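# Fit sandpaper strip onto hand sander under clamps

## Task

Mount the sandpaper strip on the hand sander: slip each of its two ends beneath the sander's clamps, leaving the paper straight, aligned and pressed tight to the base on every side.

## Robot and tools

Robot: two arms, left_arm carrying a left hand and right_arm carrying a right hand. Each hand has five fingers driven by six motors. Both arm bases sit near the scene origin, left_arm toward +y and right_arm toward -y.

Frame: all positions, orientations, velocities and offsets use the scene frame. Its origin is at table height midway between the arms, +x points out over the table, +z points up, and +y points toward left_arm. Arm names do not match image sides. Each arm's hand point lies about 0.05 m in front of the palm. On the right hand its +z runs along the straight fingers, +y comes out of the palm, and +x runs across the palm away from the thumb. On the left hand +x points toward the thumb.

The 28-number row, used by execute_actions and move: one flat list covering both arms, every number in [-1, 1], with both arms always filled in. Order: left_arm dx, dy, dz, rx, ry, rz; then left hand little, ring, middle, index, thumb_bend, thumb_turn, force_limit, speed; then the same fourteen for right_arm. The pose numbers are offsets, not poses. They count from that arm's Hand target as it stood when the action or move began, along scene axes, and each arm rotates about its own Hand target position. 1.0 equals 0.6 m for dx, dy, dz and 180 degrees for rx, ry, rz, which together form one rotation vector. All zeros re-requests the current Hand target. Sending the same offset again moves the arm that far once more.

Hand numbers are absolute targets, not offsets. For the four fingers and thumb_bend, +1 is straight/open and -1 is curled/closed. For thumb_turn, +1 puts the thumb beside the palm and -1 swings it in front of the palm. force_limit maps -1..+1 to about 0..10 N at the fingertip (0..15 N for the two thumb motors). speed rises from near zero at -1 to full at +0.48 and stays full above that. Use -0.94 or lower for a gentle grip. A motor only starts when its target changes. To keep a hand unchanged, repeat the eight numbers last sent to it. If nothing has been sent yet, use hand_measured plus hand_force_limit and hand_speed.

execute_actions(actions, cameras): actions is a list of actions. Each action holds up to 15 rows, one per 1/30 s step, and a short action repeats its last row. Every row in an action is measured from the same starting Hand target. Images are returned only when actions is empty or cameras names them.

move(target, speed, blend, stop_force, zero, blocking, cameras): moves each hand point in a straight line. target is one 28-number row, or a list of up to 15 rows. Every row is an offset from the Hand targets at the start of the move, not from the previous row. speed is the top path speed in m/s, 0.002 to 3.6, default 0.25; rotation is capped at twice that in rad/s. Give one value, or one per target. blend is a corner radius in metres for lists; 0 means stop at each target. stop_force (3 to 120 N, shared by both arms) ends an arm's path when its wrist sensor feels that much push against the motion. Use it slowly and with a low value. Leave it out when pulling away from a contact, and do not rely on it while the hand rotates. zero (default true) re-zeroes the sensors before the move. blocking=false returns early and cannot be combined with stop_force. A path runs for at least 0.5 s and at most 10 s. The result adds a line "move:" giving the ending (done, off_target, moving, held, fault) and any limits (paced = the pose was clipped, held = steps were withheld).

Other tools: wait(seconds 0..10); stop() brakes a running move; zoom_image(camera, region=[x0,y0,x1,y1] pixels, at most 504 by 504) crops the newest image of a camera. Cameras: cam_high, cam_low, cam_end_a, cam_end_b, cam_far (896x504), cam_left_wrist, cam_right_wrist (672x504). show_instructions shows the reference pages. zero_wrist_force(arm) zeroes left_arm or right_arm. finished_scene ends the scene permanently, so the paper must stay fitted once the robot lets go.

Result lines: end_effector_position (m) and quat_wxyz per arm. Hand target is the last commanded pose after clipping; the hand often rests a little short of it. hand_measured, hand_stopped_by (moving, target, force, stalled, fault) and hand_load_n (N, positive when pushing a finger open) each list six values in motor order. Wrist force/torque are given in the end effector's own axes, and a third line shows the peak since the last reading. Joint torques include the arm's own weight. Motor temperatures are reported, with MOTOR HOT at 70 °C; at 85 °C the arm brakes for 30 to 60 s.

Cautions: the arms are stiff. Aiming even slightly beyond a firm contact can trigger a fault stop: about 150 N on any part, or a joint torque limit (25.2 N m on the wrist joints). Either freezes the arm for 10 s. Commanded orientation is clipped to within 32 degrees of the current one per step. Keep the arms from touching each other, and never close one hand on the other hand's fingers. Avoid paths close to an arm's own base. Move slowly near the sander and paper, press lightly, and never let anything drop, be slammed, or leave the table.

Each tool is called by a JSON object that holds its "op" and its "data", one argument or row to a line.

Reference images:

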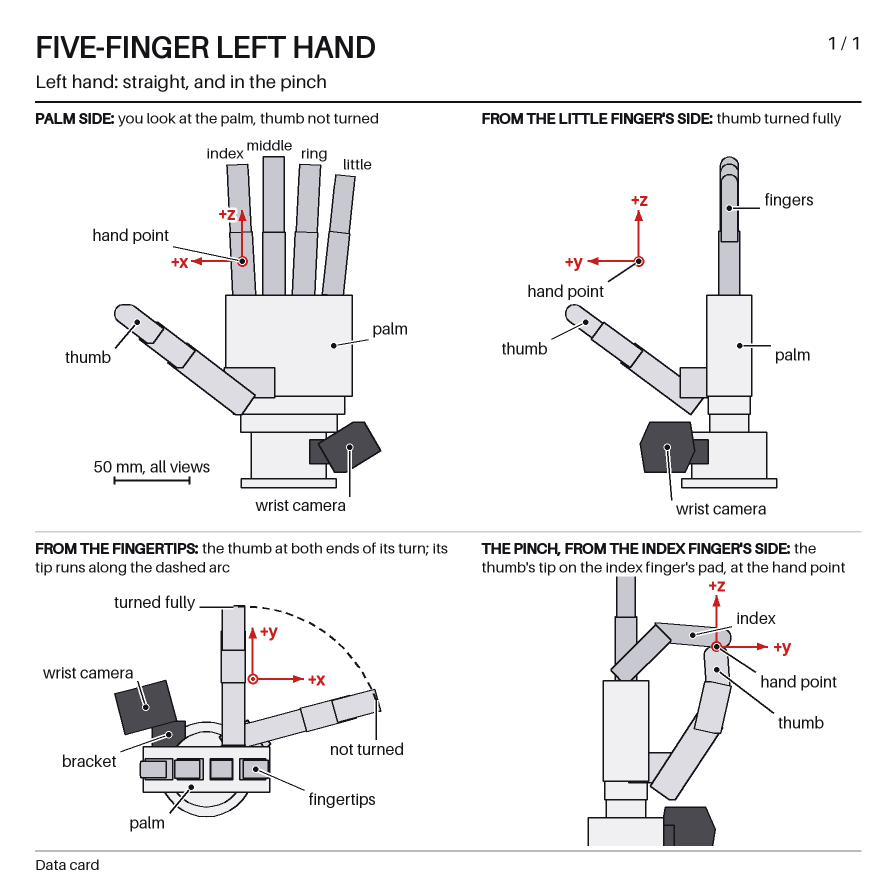

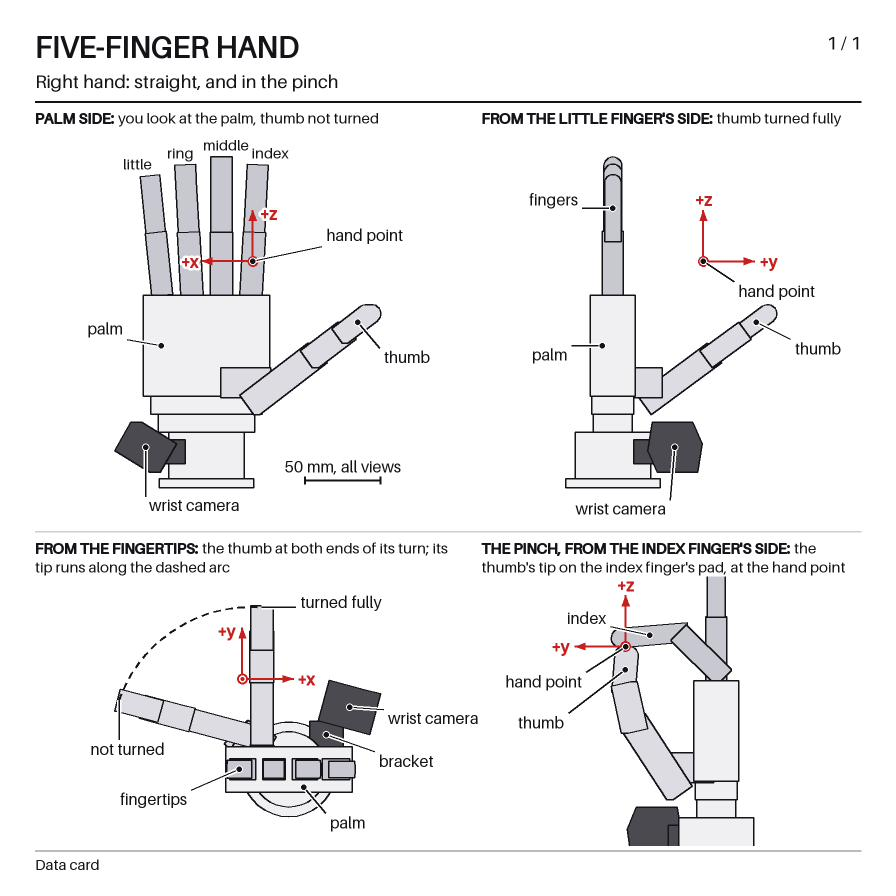

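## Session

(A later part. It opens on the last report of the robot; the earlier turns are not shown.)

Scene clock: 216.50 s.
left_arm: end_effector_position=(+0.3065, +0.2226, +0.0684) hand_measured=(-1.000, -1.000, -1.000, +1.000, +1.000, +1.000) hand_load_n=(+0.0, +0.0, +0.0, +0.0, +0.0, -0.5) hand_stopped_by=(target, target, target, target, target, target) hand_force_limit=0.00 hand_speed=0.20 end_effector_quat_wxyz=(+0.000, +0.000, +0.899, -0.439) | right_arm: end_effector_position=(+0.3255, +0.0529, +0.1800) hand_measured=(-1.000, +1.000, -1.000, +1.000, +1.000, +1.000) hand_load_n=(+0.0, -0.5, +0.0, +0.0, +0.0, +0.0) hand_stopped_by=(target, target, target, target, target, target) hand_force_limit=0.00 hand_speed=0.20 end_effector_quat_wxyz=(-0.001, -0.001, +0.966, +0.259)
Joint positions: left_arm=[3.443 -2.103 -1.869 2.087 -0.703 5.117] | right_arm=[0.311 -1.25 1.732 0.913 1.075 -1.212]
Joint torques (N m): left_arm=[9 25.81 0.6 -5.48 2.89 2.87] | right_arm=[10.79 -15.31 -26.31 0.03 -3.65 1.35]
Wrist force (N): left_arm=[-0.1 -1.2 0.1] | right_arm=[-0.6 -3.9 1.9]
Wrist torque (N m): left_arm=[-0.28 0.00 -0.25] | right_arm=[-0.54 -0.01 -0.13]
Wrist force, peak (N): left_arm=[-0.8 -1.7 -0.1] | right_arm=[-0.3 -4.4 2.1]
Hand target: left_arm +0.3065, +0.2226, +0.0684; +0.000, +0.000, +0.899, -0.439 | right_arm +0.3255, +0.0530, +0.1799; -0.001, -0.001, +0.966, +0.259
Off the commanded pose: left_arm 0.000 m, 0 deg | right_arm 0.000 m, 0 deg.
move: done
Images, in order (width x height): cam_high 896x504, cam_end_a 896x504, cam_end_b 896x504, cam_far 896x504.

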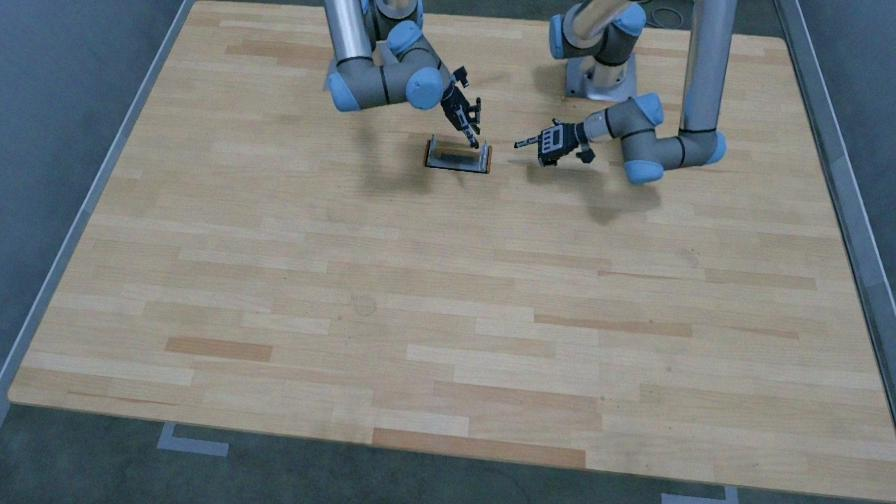

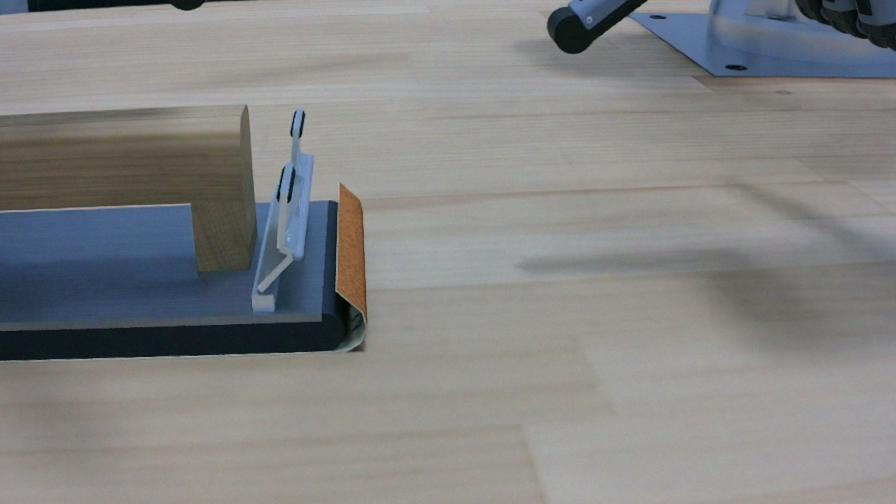

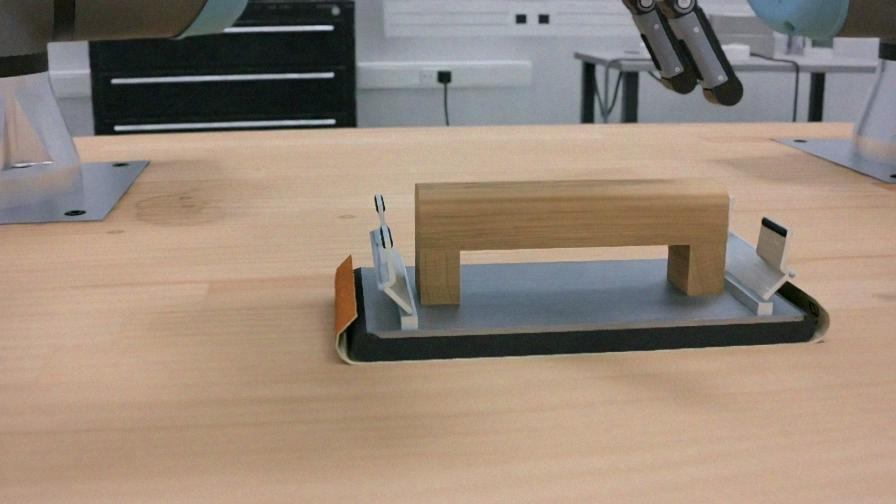

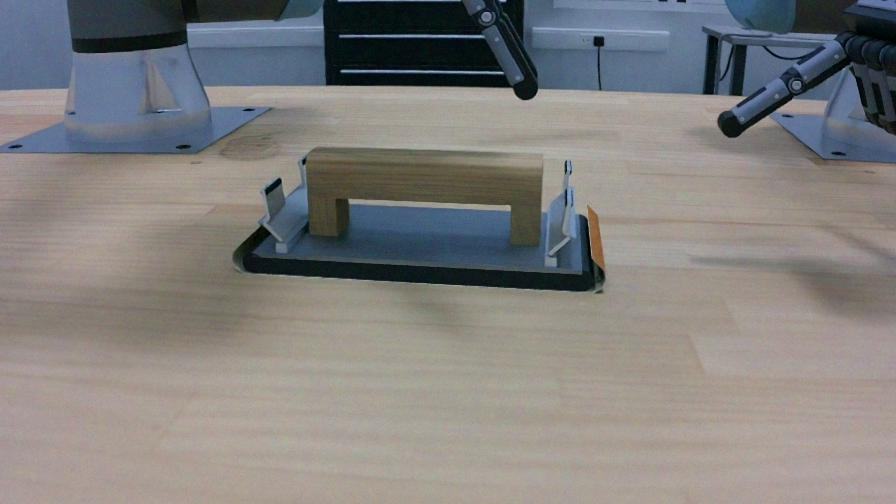

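{"op": "zoom_image", "data": {
  "camera": "cam_high",
  "region": [410, 60, 550, 190]
}}

{"op": "zoom_image", "data": {
  "camera": "cam_end_b",
  "region": [600, 0, 820, 330]
}}

Scaled by 3.600 from the camera's 896x504 image, which has a finer 1280x720 frame.

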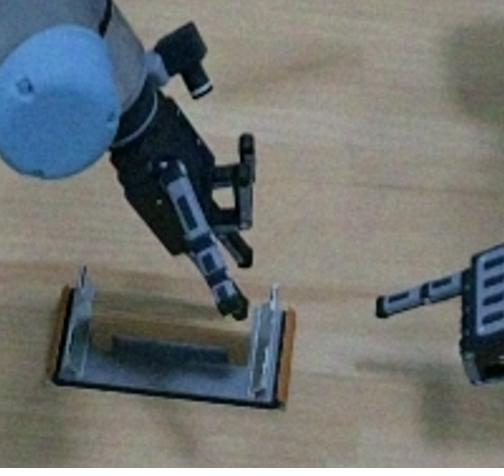

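Scaled by 1.527 from the camera's 896x504 image, which has a finer 1280x720 frame.

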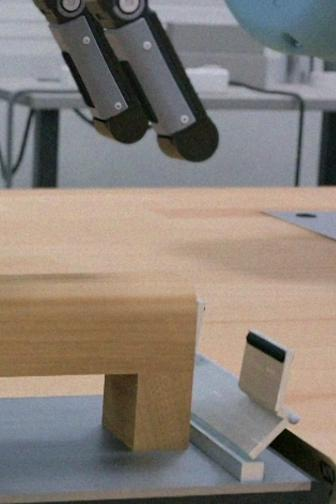

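{"op": "move", "data": {
  "target": [0,0,0,0,0,0,-1,-1,-1,1,1,1,0,0.2,0,0.008,-0.08,0,0,0,-1,1,-1,1,1,1,0,0.2],
  "speed": 0.08,
  "stop_force": 8,
  "cameras": ["cam_high","cam_end_a","cam_end_b","cam_far"]
}}

Scene clock: 232.27 s.
left_arm: end_effector_position=(+0.3065, +0.2226, +0.0684) hand_measured=(-1.000, -1.000, -1.000, +1.000, +1.000, +1.000) hand_load_n=(+0.0, +0.0, +0.0, +0.0, +0.0, -0.5) hand_stopped_by=(target, target, target, target, target, target) hand_force_limit=0.00 hand_speed=0.20 end_effector_quat_wxyz=(+0.000, +0.000, +0.899, -0.439) | right_arm: end_effector_position=(+0.3255, +0.0578, +0.1319) hand_measured=(-1.000, +1.000, -1.000, +1.000, +1.000, +1.000) hand_load_n=(+0.0, +0.0, +0.0, +0.0, +0.0, +0.0) hand_stopped_by=(target, target, target, target, target, target) hand_force_limit=0.00 hand_speed=0.20 end_effector_quat_wxyz=(-0.001, -0.001, +0.966, +0.259)
Joint positions: left_arm=[3.443 -2.103 -1.869 2.087 -0.703 5.117] | right_arm=[0.323 -1.185 1.78 0.794 1.077 -1.198]
Joint torques (N m): left_arm=[9.41 25.6 1.03 -5.55 2.86 2.85] | right_arm=[10.26 -18.16 -6.16 0.23 1.73 1.2]
Wrist force (N): left_arm=[-0.5 -1.3 0.0] | right_arm=[-0.4 -3.8 1.9]
Wrist torque (N m): left_arm=[-0.29 0.06 -0.27] | right_arm=[-0.51 -0.03 -0.10]
Wrist force, peak (N): left_arm=[-0.7 -1.6 0.1] | right_arm=[-0.5 -4.4 2.5]
Hand target: left_arm +0.3065, +0.2226, +0.0684; +0.000, +0.000, +0.899, -0.439 | right_arm +0.3255, +0.0578, +0.1319; -0.001, -0.001, +0.966, +0.259
Off the commanded pose: left_arm 0.000 m, 0 deg | right_arm 0.000 m, 0 deg.
move: done
Images, in order (width x height): cam_high 896x504, cam_end_a 896x504, cam_end_b 896x504, cam_far 896x504.

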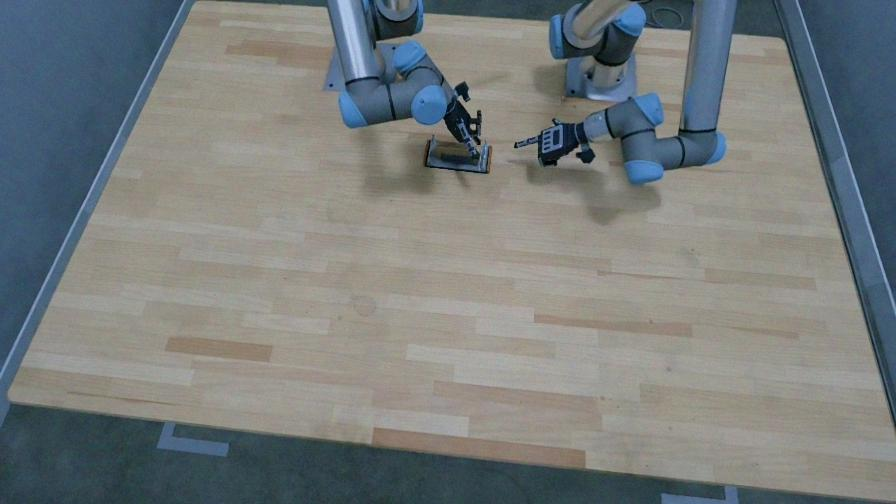

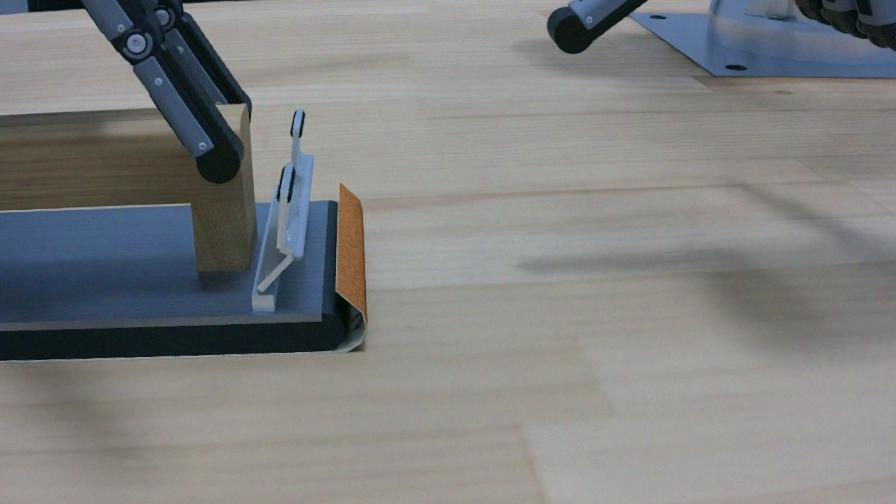

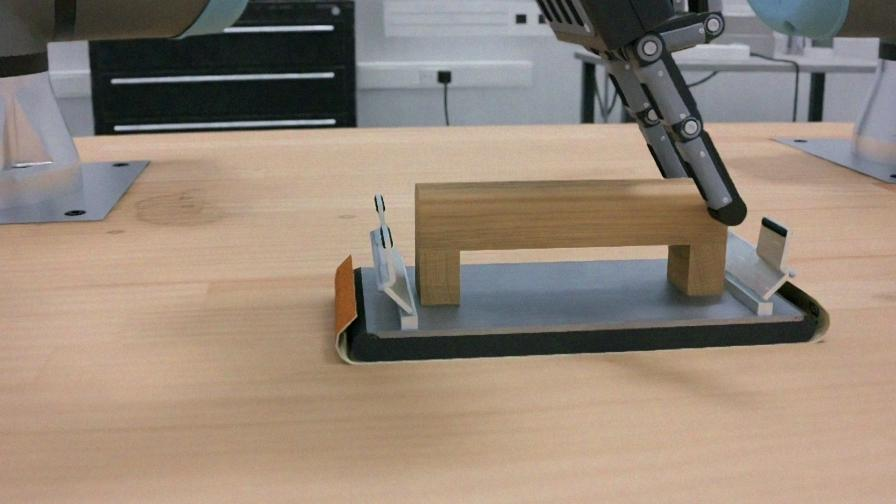

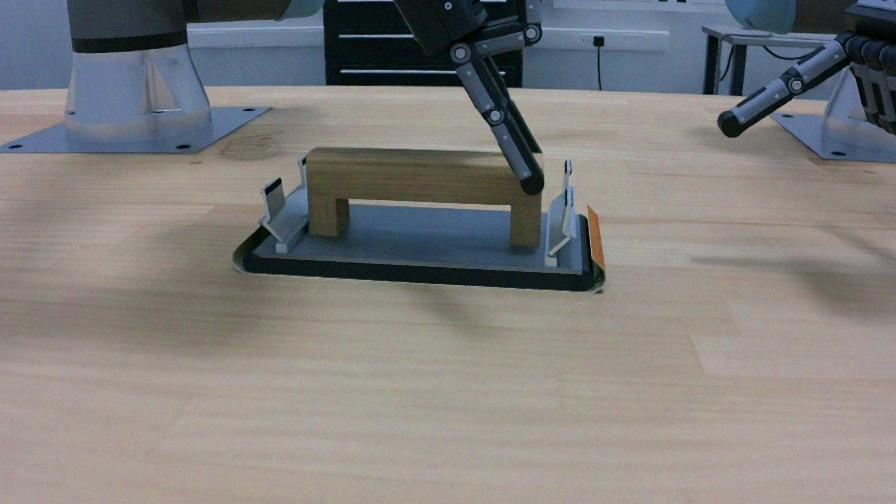

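{"op": "zoom_image", "data": {
  "camera": "cam_high",
  "region": [415, 90, 535, 190]
}}

{"op": "zoom_image", "data": {
  "camera": "cam_end_a",
  "region": [130, 60, 390, 370]
}}

Scaled by 4.200 from the camera's 896x504 image, which has a finer 1280x720 frame.

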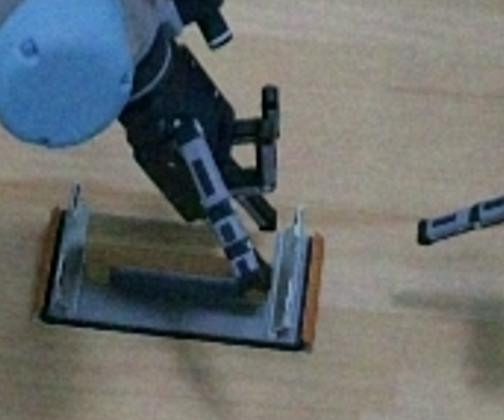

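Scaled by 1.626 from the camera's 896x504 image, which has a finer 1280x720 frame.

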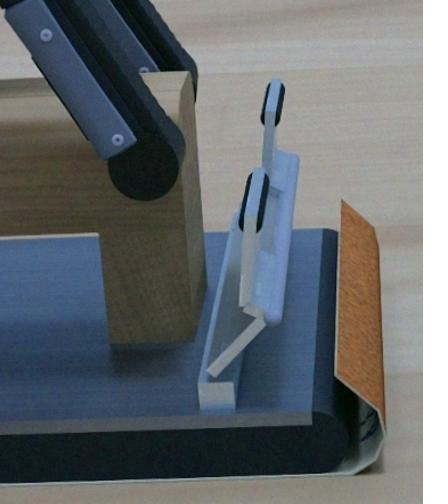

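{"op": "move", "data": {
  "target": [0,-0.0767,-0.1117,0,0,0,-1,-1,-1,1,1,1,0,0.2,0,0,0,0,0,0,-1,1,-1,1,1,1,0,0.2],
  "speed": 0.1,
  "stop_force": 8,
  "cameras": ["cam_end_a","cam_far","cam_high"]
}}

{"op": "zoom_image", "data": {
  "camera": "cam_end_a",
  "region": [230, 120, 530, 380]
}}

{"op": "zoom_image", "data": {
  "camera": "cam_far",
  "region": [500, 130, 700, 310]
}}

{"op": "zoom_image", "data": {
  "camera": "cam_high",
  "region": [415, 90, 535, 190]
}}

Scene clock: 246.90 s.
left_arm: end_effector_position=(+0.3065, +0.1766, +0.0014) hand_measured=(-1.000, -1.000, -1.000, +1.000, +1.000, +1.000) hand_load_n=(+0.0, +0.0, +0.5, +0.0, +0.0, +0.0) hand_stopped_by=(target, target, target, target, target, target) hand_force_limit=0.00 hand_speed=0.20 end_effector_quat_wxyz=(+0.000, +0.000, +0.899, -0.439) | right_arm: end_effector_position=(+0.3255, +0.0578, +0.1319) hand_measured=(-1.000, +1.000, -1.000, +1.000, +1.000, +1.000) hand_load_n=(+0.0, +0.0, +0.0, +0.0, +0.0, +0.0) hand_stopped_by=(target, target, target, target, target, target) hand_force_limit=0.00 hand_speed=0.20 end_effector_quat_wxyz=(-0.001, -0.001, +0.966, +0.259)
Joint positions: left_arm=[3.326 -2.221 -1.856 2.329 -0.675 4.939] | right_arm=[0.323 -1.185 1.78 0.794 1.077 -1.198]
Joint torques (N m): left_arm=[-8.19 28.35 19.39 -0.14 2.97 -2.27] | right_arm=[9.3 -18.62 -6.61 0.27 1.72 1.21]
Wrist force (N): left_arm=[-0.2 -1.4 0.4] | right_arm=[-0.4 -3.9 1.9]
Wrist torque (N m): left_arm=[-0.33 0.02 -0.13] | right_arm=[-0.53 -0.04 -0.10]
Wrist force, peak (N): left_arm=[-0.3 -1.6 -0.7] | right_arm=[-0.4 -4.3 2.3]
Hand target: left_arm +0.3065, +0.1766, +0.0014; +0.000, +0.000, +0.899, -0.439 | right_arm +0.3255, +0.0578, +0.1319; -0.001, -0.001, +0.966, +0.259
Off the commanded pose: left_arm 0.000 m, 0 deg | right_arm 0.000 m, 0 deg.
move: done
Images, in order (width x height): cam_high 896x504, cam_end_a 896x504, cam_far 896x504.

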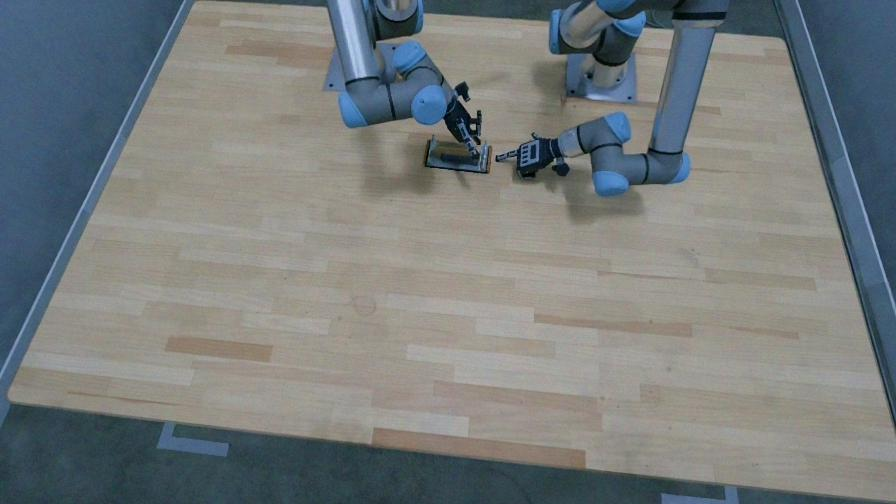

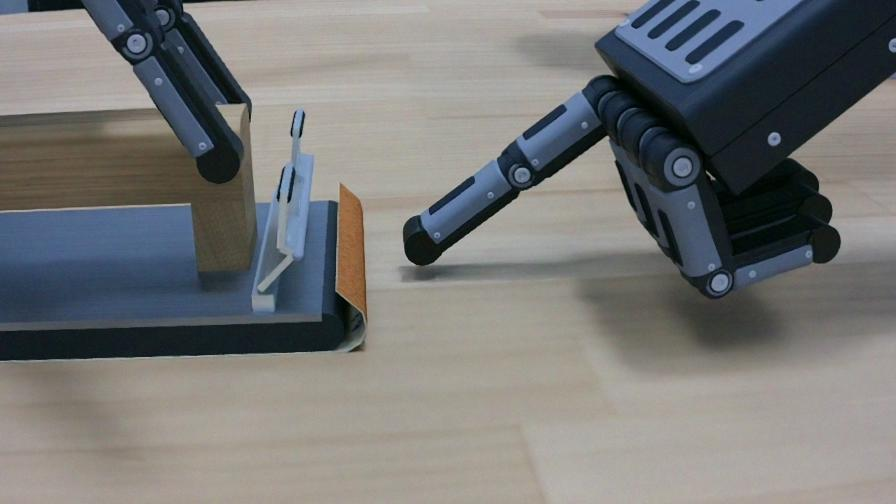

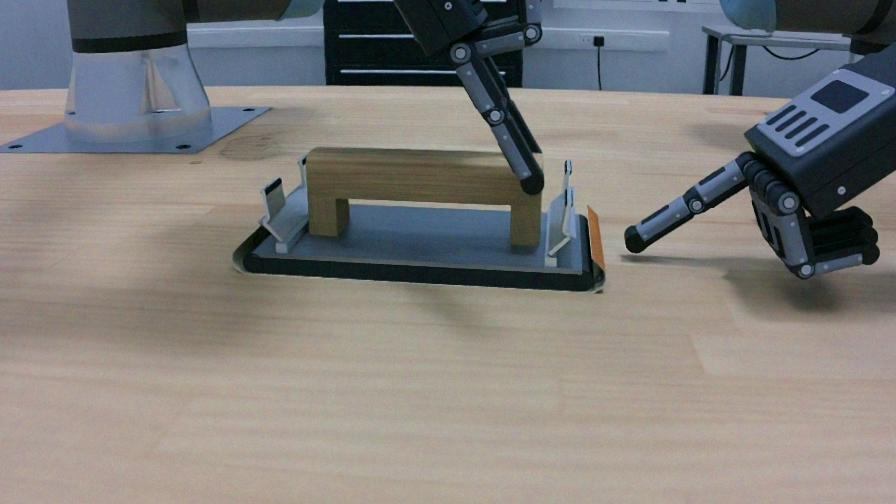

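Scaled by 1.680 from the camera's 896x504 image, which has a finer 1280x720 frame.

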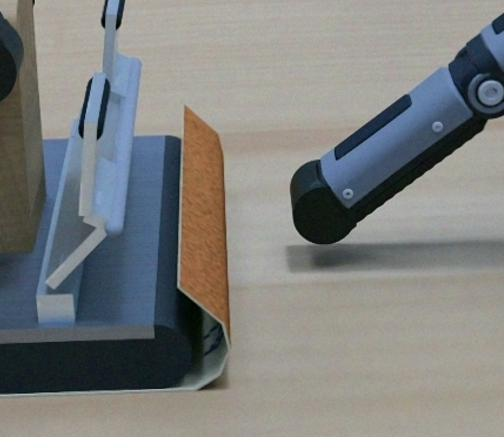

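Scaled by 2.520 from the camera's 896x504 image, which has a finer 1280x720 frame.

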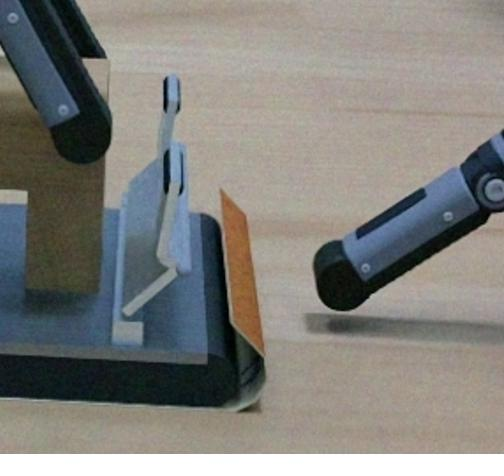

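Scaled by 4.200 from the camera's 896x504 image, which has a finer 1280x720 frame.

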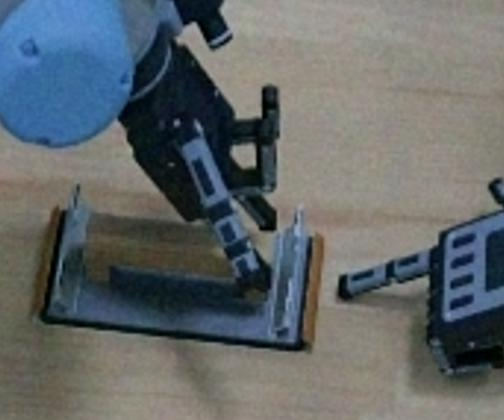

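{"op": "move", "data": {
  "target": [0,-0.0267,-0.0017,0,0,0,-1,-1,-1,1,1,1,0,0.2,0,0,0,0,0,0,-1,1,-1,1,1,1,0,0.2],
  "speed": 0.03,
  "stop_force": 6,
  "cameras": ["cam_end_a","cam_far"]
}}

{"op": "zoom_image", "data": {
  "camera": "cam_end_a",
  "region": [230, 120, 530, 380]
}}

{"op": "zoom_image", "data": {
  "camera": "cam_far",
  "region": [500, 130, 700, 310]
}}

Scene clock: 254.00 s.
left_arm: end_effector_position=(+0.3065, +0.1605, +0.0004) hand_measured=(-1.000, -1.000, -1.000, +1.000, +1.000, +1.000) hand_load_n=(+0.0, +0.0, +0.0, +0.0, +0.0, +0.0) hand_stopped_by=(target, target, target, target, target, target) hand_force_limit=0.00 hand_speed=0.20 end_effector_quat_wxyz=(+0.000, +0.000, +0.899, -0.439) | right_arm: end_effector_position=(+0.3255, +0.0578, +0.1319) hand_measured=(-1.000, +1.000, -1.000, +1.000, +1.000, +1.000) hand_load_n=(+0.0, +0.0, +0.0, +0.0, +0.0, +0.0) hand_stopped_by=(target, target, target, target, target, target) hand_force_limit=0.00 hand_speed=0.20 end_effector_quat_wxyz=(-0.001, -0.001, +0.966, +0.259)
Joint positions: left_arm=[3.286 -2.219 -1.843 2.364 -0.669 4.875] | right_arm=[0.323 -1.185 1.78 0.794 1.077 -1.198]
Joint torques (N m): left_arm=[-8.05 50.31 19.8 0.07 2.83 -2.25] | right_arm=[9.5 -18.49 -6.61 0.48 1.76 1.31]
Wrist force (N): left_arm=[-0.3 -1.4 -0.3] | right_arm=[-0.3 -4.2 1.9]
Wrist torque (N m): left_arm=[-0.26 0.04 -0.14] | right_arm=[-0.58 -0.04 -0.11]
Wrist force, peak (N): left_arm=[-0.4 -1.7 -0.1] | right_arm=[-0.6 -4.2 2.6]
Hand target: left_arm +0.3065, +0.1605, +0.0004; +0.000, +0.000, +0.899, -0.439 | right_arm +0.3255, +0.0578, +0.1319; -0.001, -0.001, +0.966, +0.259
Off the commanded pose: left_arm 0.000 m, 0 deg | right_arm 0.000 m, 0 deg.
move: done
Images, in order (width x height): cam_end_a 896x504, cam_far 896x504.

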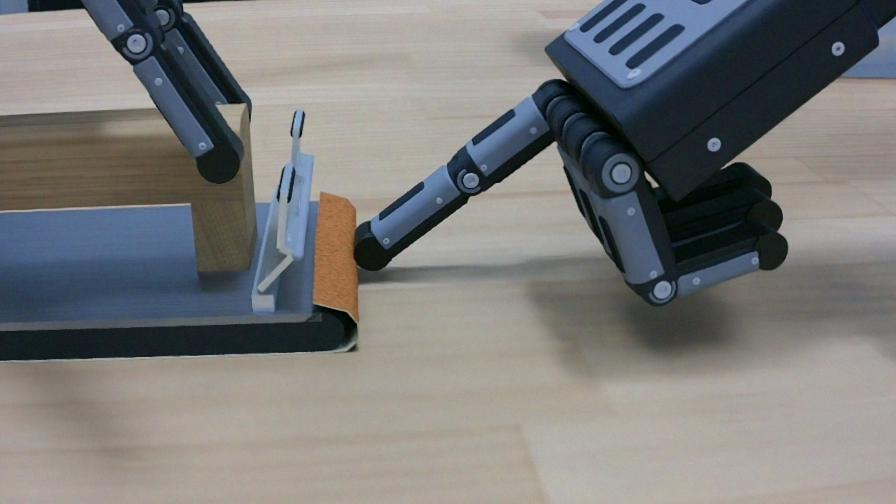

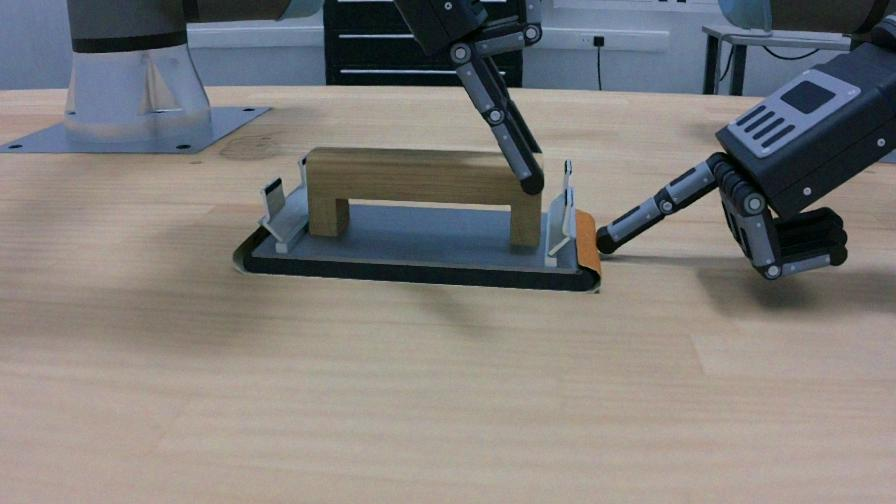

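Scaled by 1.680 from the camera's 896x504 image, which has a finer 1280x720 frame.

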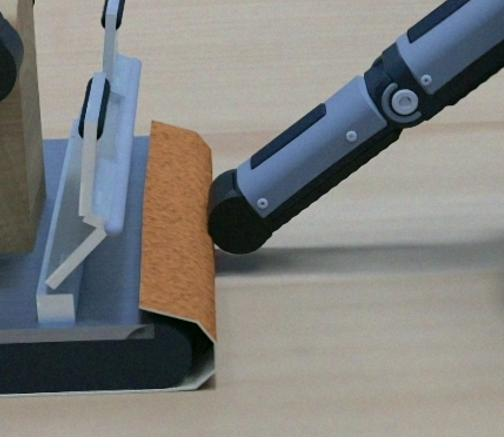

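Scaled by 2.520 from the camera's 896x504 image, which has a finer 1280x720 frame.

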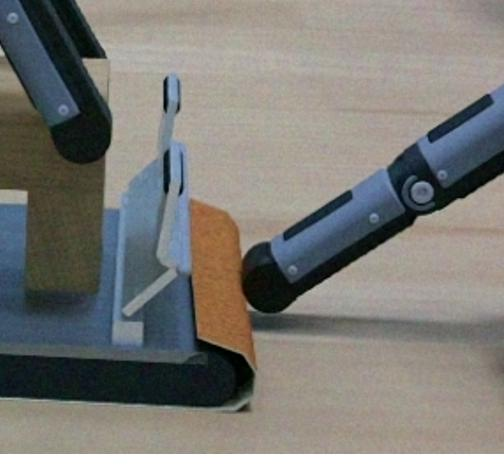

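{"op": "move", "data": {
  "target": [0,-0.0052,0,0,0,0,-1,-1,-1,1,1,1,0,0.2,0,0,0,0,0,0,-1,1,-1,1,1,1,0,0.2],
  "speed": 0.02,
  "stop_force": 5,
  "cameras": ["cam_end_a","cam_far"]
}}

{"op": "zoom_image", "data": {
  "camera": "cam_end_a",
  "region": [230, 120, 530, 380]
}}

{"op": "zoom_image", "data": {
  "camera": "cam_far",
  "region": [500, 130, 700, 310]
}}

Scene clock: 257.17 s.
left_arm: end_effector_position=(+0.3065, +0.1574, +0.0004) hand_measured=(-1.000, -1.000, -1.000, +1.000, +1.000, +1.000) hand_load_n=(+0.5, +0.0, +0.0, -0.5, +0.0, -0.5) hand_stopped_by=(target, target, target, target, target, target) hand_force_limit=0.00 hand_speed=0.20 end_effector_quat_wxyz=(+0.000, +0.000, +0.899, -0.439) | right_arm: end_effector_position=(+0.3255, +0.0578, +0.1319) hand_measured=(-1.000, +1.000, -1.000, +1.000, +1.000, +1.000) hand_load_n=(+0.0, +0.0, +0.5, +0.0, +0.0, +0.0) hand_stopped_by=(target, target, target, target, target, target) hand_force_limit=0.00 hand_speed=0.20 end_effector_quat_wxyz=(-0.001, -0.001, +0.966, +0.259)
Joint positions: left_arm=[3.278 -2.219 -1.84 2.37 -0.668 4.863] | right_arm=[0.323 -1.185 1.78 0.794 1.077 -1.198]
Joint torques (N m): left_arm=[-9.35 50.03 19.67 0.2 3.05 -2.3] | right_arm=[9.8 -19.11 -7.03 0.53 1.8 1.49]
Wrist force (N): left_arm=[-0.2 -0.6 -3.1] | right_arm=[-0.1 -4.4 2.2]
Wrist torque (N m): left_arm=[-0.09 0.04 -0.14] | right_arm=[-0.61 -0.08 -0.09]
Wrist force, peak (N): left_arm=[-0.2 -0.7 -3.4] | right_arm=[-0.4 -4.4 2.3]
Hand target: left_arm +0.3065, +0.1574, +0.0004; +0.000, +0.000, +0.899, -0.439 | right_arm +0.3255, +0.0578, +0.1319; -0.001, -0.001, +0.966, +0.259
Off the commanded pose: left_arm 0.000 m, 0 deg | right_arm 0.000 m, 0 deg.
move: done
Images, in order (width x height): cam_end_a 896x504, cam_far 896x504.

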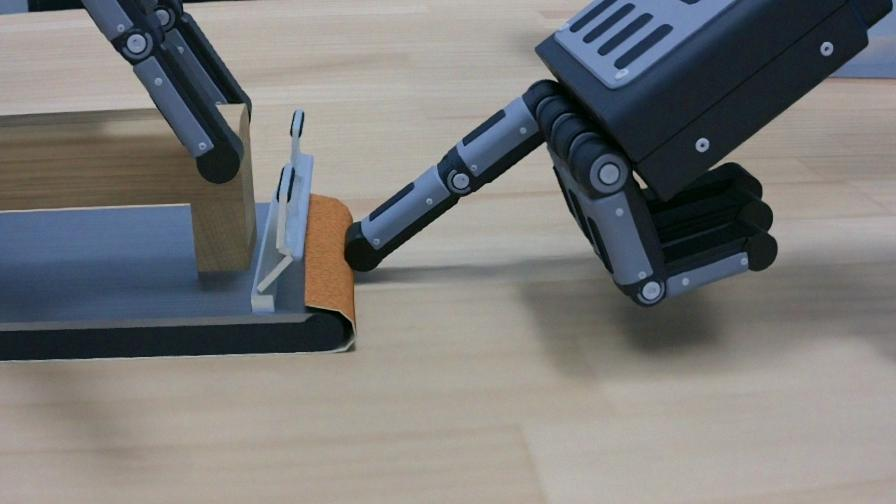

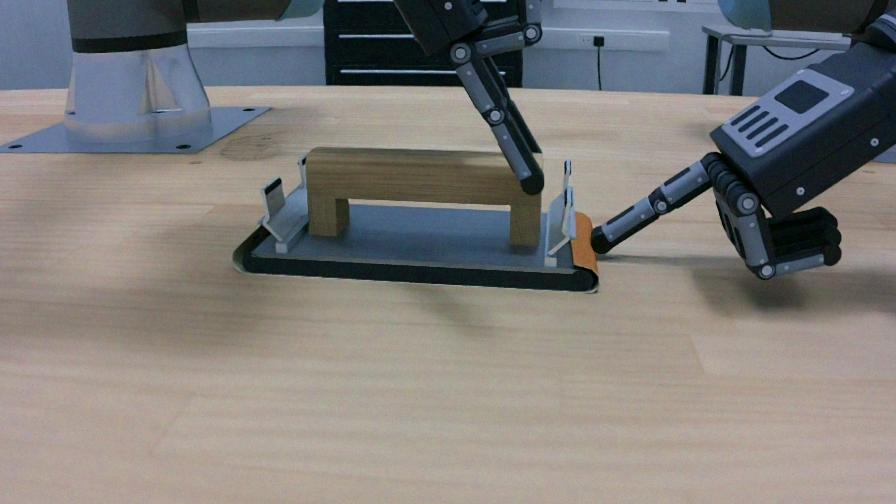

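Scaled by 1.680 from the camera's 896x504 image, which has a finer 1280x720 frame.

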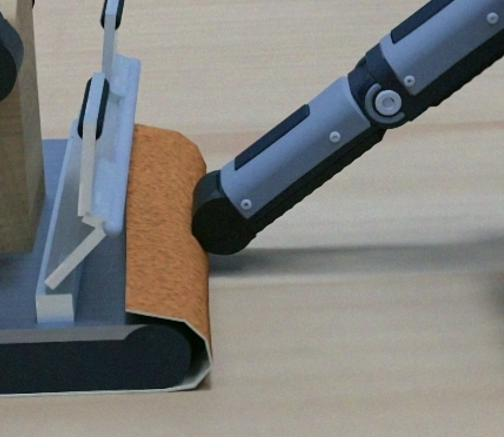

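Scaled by 2.520 from the camera's 896x504 image, which has a finer 1280x720 frame.

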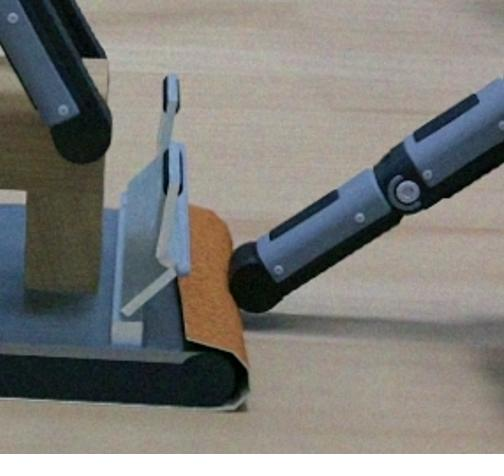

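{"op": "move", "data": {
  "target": [
    [0,-0.002,0.0017,0,0,0,-1,-1,-1,1,1,1,0,0.2,0,0,0,0,0,0,-1,1,-1,1,1,1,0,0.2],
    [0,-0.0072,0.0087,0,0,0,-1,-1,-1,1,1,1,0,0.2,0,0,0,0,0,0,-1,1,-1,1,1,1,0,0.2]
  ],
  "speed": 0.02,
  "stop_force": 8,
  "cameras": ["cam_end_a","cam_far"]
}}

{"op": "zoom_image", "data": {
  "camera": "cam_end_a",
  "region": [230, 120, 530, 380]
}}

{"op": "zoom_image", "data": {
  "camera": "cam_far",
  "region": [500, 130, 700, 310]
}}

Scene clock: 264.33 s.
left_arm: end_effector_position=(+0.3065, +0.1531, +0.0056) hand_measured=(-1.000, -1.000, -1.000, +1.000, +1.000, +1.000) hand_load_n=(+0.5, +0.0, +0.0, -0.5, +0.0, +0.0) hand_stopped_by=(target, target, target, target, target, target) hand_force_limit=0.00 hand_speed=0.20 end_effector_quat_wxyz=(+0.000, +0.000, +0.899, -0.439) | right_arm: end_effector_position=(+0.3255, +0.0578, +0.1319) hand_measured=(-1.000, +1.000, -1.000, +1.000, +1.000, +1.000) hand_load_n=(+0.0, +0.0, +0.0, +0.0, +0.0, +0.0) hand_stopped_by=(target, target, target, target, target, target) hand_force_limit=0.00 hand_speed=0.20 end_effector_quat_wxyz=(-0.001, -0.001, +0.966, +0.259)
Joint positions: left_arm=[3.267 -2.208 -1.835 2.368 -0.667 4.845] | right_arm=[0.323 -1.185 1.78 0.794 1.077 -1.198]
Joint torques (N m): left_arm=[-8.1 50.28 19.68 -5.46 2.94 -2.26] | right_arm=[9.38 -19.08 -6.48 0.45 1.81 1.22]
Wrist force (N): left_arm=[-0.3 -0.7 -0.2] | right_arm=[-0.3 -4.4 2.2]
Wrist torque (N m): left_arm=[-0.24 0.05 -0.15] | right_arm=[-0.61 -0.06 -0.11]
Wrist force, peak (N): left_arm=[-0.6 -0.7 -3.6] | right_arm=[-0.7 -4.4 2.2]
Hand target: left_arm +0.3065, +0.1531, +0.0056; +0.000, +0.000, +0.899, -0.439 | right_arm +0.3255, +0.0578, +0.1319; -0.001, -0.001, +0.966, +0.259
Off the commanded pose: left_arm 0.000 m, 0 deg | right_arm 0.000 m, 0 deg.
move: done
Images, in order (width x height): cam_end_a 896x504, cam_far 896x504.

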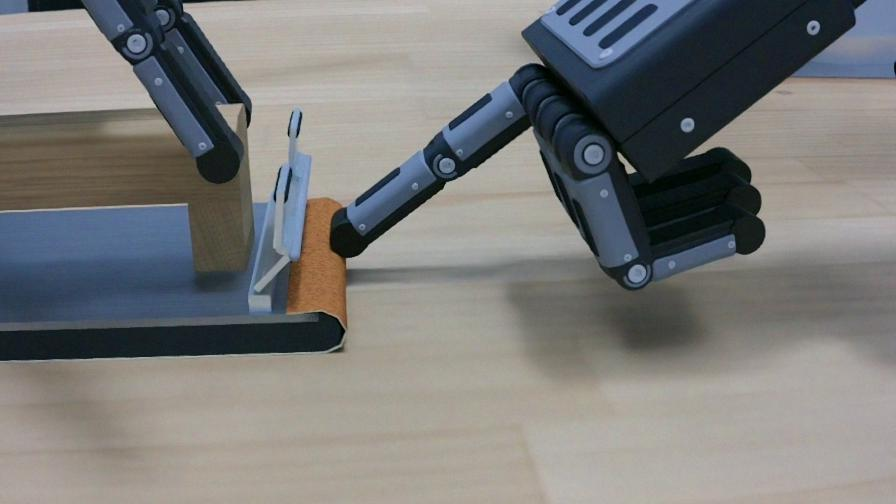

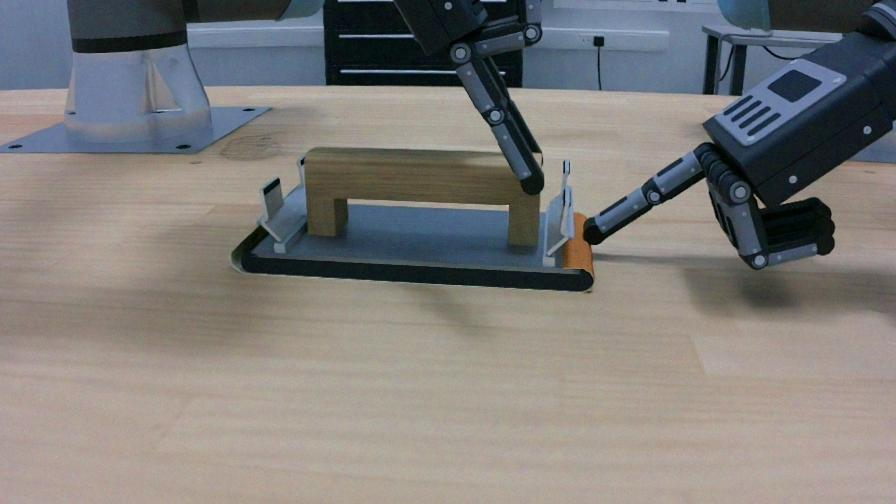

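Scaled by 1.680 from the camera's 896x504 image, which has a finer 1280x720 frame.

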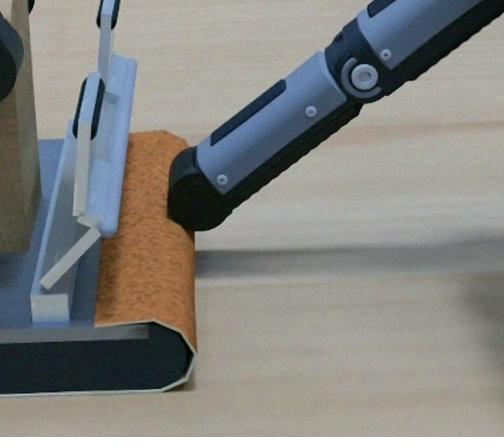

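Scaled by 2.520 from the camera's 896x504 image, which has a finer 1280x720 frame.

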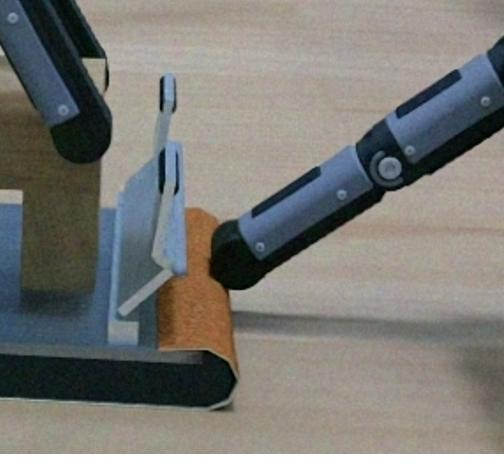

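{"op": "move", "data": {
  "target": [
    [0,0,0,0,0,0,-1,-1,-1,1,1,1,0,0.2,0,0.0163,-0.0078,0,0,0,-1,1,-1,1,1,1,0,0.2],
    [0,0,0,0,0,0,-1,-1,-1,1,1,1,0,0.2,0,0.0292,-0.0098,0,0,0,-1,1,-1,1,1,1,0,0.2]
  ],
  "speed": 0.03,
  "stop_force": 15,
  "cameras": ["cam_end_a","cam_far"]
}}

{"op": "zoom_image", "data": {
  "camera": "cam_end_a",
  "region": [180, 80, 480, 380]
}}

{"op": "zoom_image", "data": {
  "camera": "cam_far",
  "region": [500, 130, 700, 310]
}}

Scene clock: 271.93 s.
left_arm: end_effector_position=(+0.3065, +0.1531, +0.0056) hand_measured=(-1.000, -1.000, -1.000, +1.000, +1.000, +1.000) hand_load_n=(+0.0, +0.0, +0.0, +0.0, +0.0, +0.0) hand_stopped_by=(target, target, target, target, target, target) hand_force_limit=0.00 hand_speed=0.20 end_effector_quat_wxyz=(+0.000, +0.000, +0.899, -0.439) | right_arm: end_effector_position=(+0.3255, +0.0753, +0.1261) hand_measured=(-1.000, +1.000, -1.000, +1.000, +1.000, +1.000) hand_load_n=(+0.5, +0.0, +0.0, +0.0, +0.0, +0.0) hand_stopped_by=(target, target, target, target, target, target) hand_force_limit=0.00 hand_speed=0.20 end_effector_quat_wxyz=(-0.001, -0.001, +0.966, +0.259)
Joint positions: left_arm=[3.267 -2.208 -1.835 2.368 -0.667 4.845] | right_arm=[0.364 -1.158 1.75 0.775 1.085 -1.152]
Joint torques (N m): left_arm=[-8.5 45.07 18.3 -3.4 0.82 -2.07] | right_arm=[11.28 -19.95 -24.77 0.18 1.84 1.4]
Wrist force (N): left_arm=[-0.2 -2.5 -2.2] | right_arm=[-0.5 -3.9 1.8]
Wrist torque (N m): left_arm=[-0.12 0.09 -0.13] | right_arm=[-0.49 -0.01 -0.13]
Wrist force, peak (N): left_arm=[-0.3 -2.2 -3.3] | right_arm=[-1.3 -7.4 0.9]
Hand target: left_arm +0.3065, +0.1531, +0.0056; +0.000, +0.000, +0.899, -0.439 | right_arm +0.3255, +0.0753, +0.1261; -0.001, -0.001, +0.966, +0.259
Off the commanded pose: left_arm 0.000 m, 0 deg | right_arm 0.000 m, 0 deg.
move: done
Images, in order (width x height): cam_end_a 896x504, cam_far 896x504.

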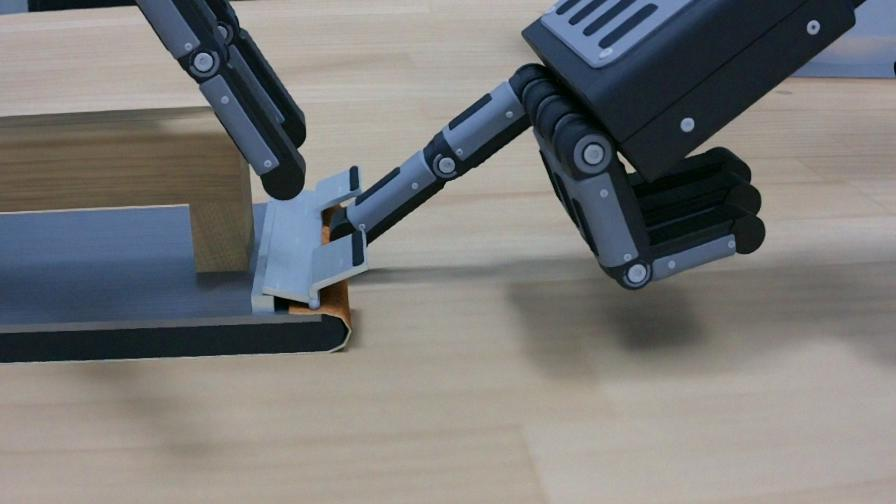

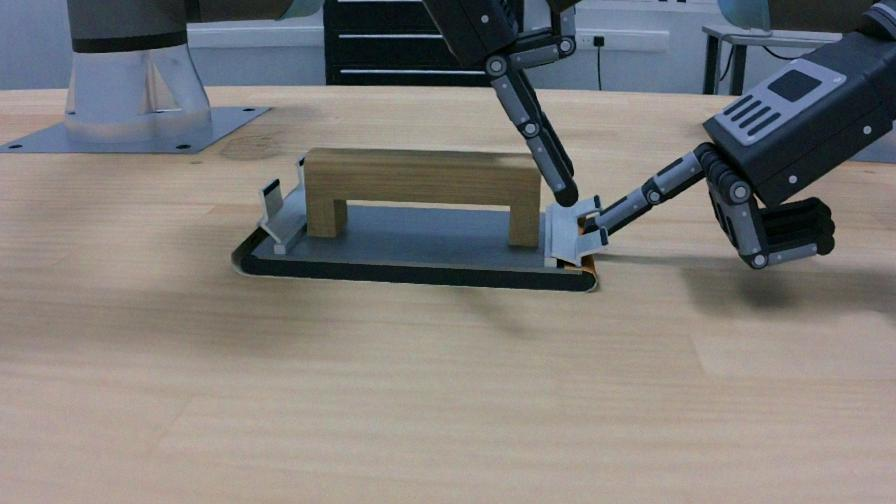

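Scaled by 1.680 from the camera's 896x504 image, which has a finer 1280x720 frame.

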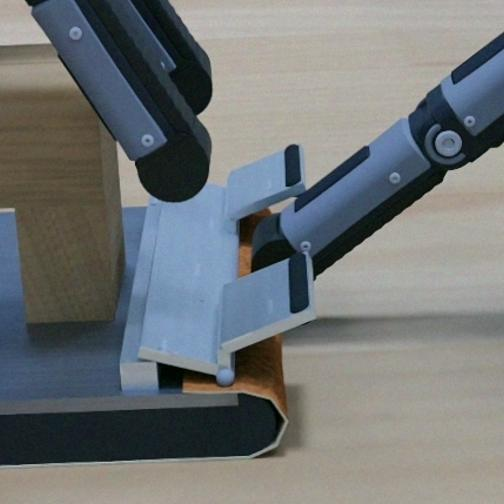

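Scaled by 2.520 from the camera's 896x504 image, which has a finer 1280x720 frame.

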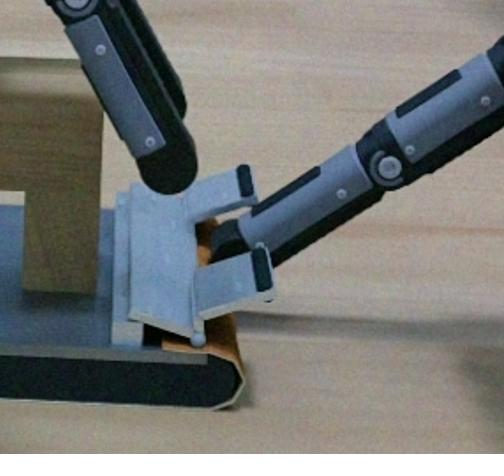

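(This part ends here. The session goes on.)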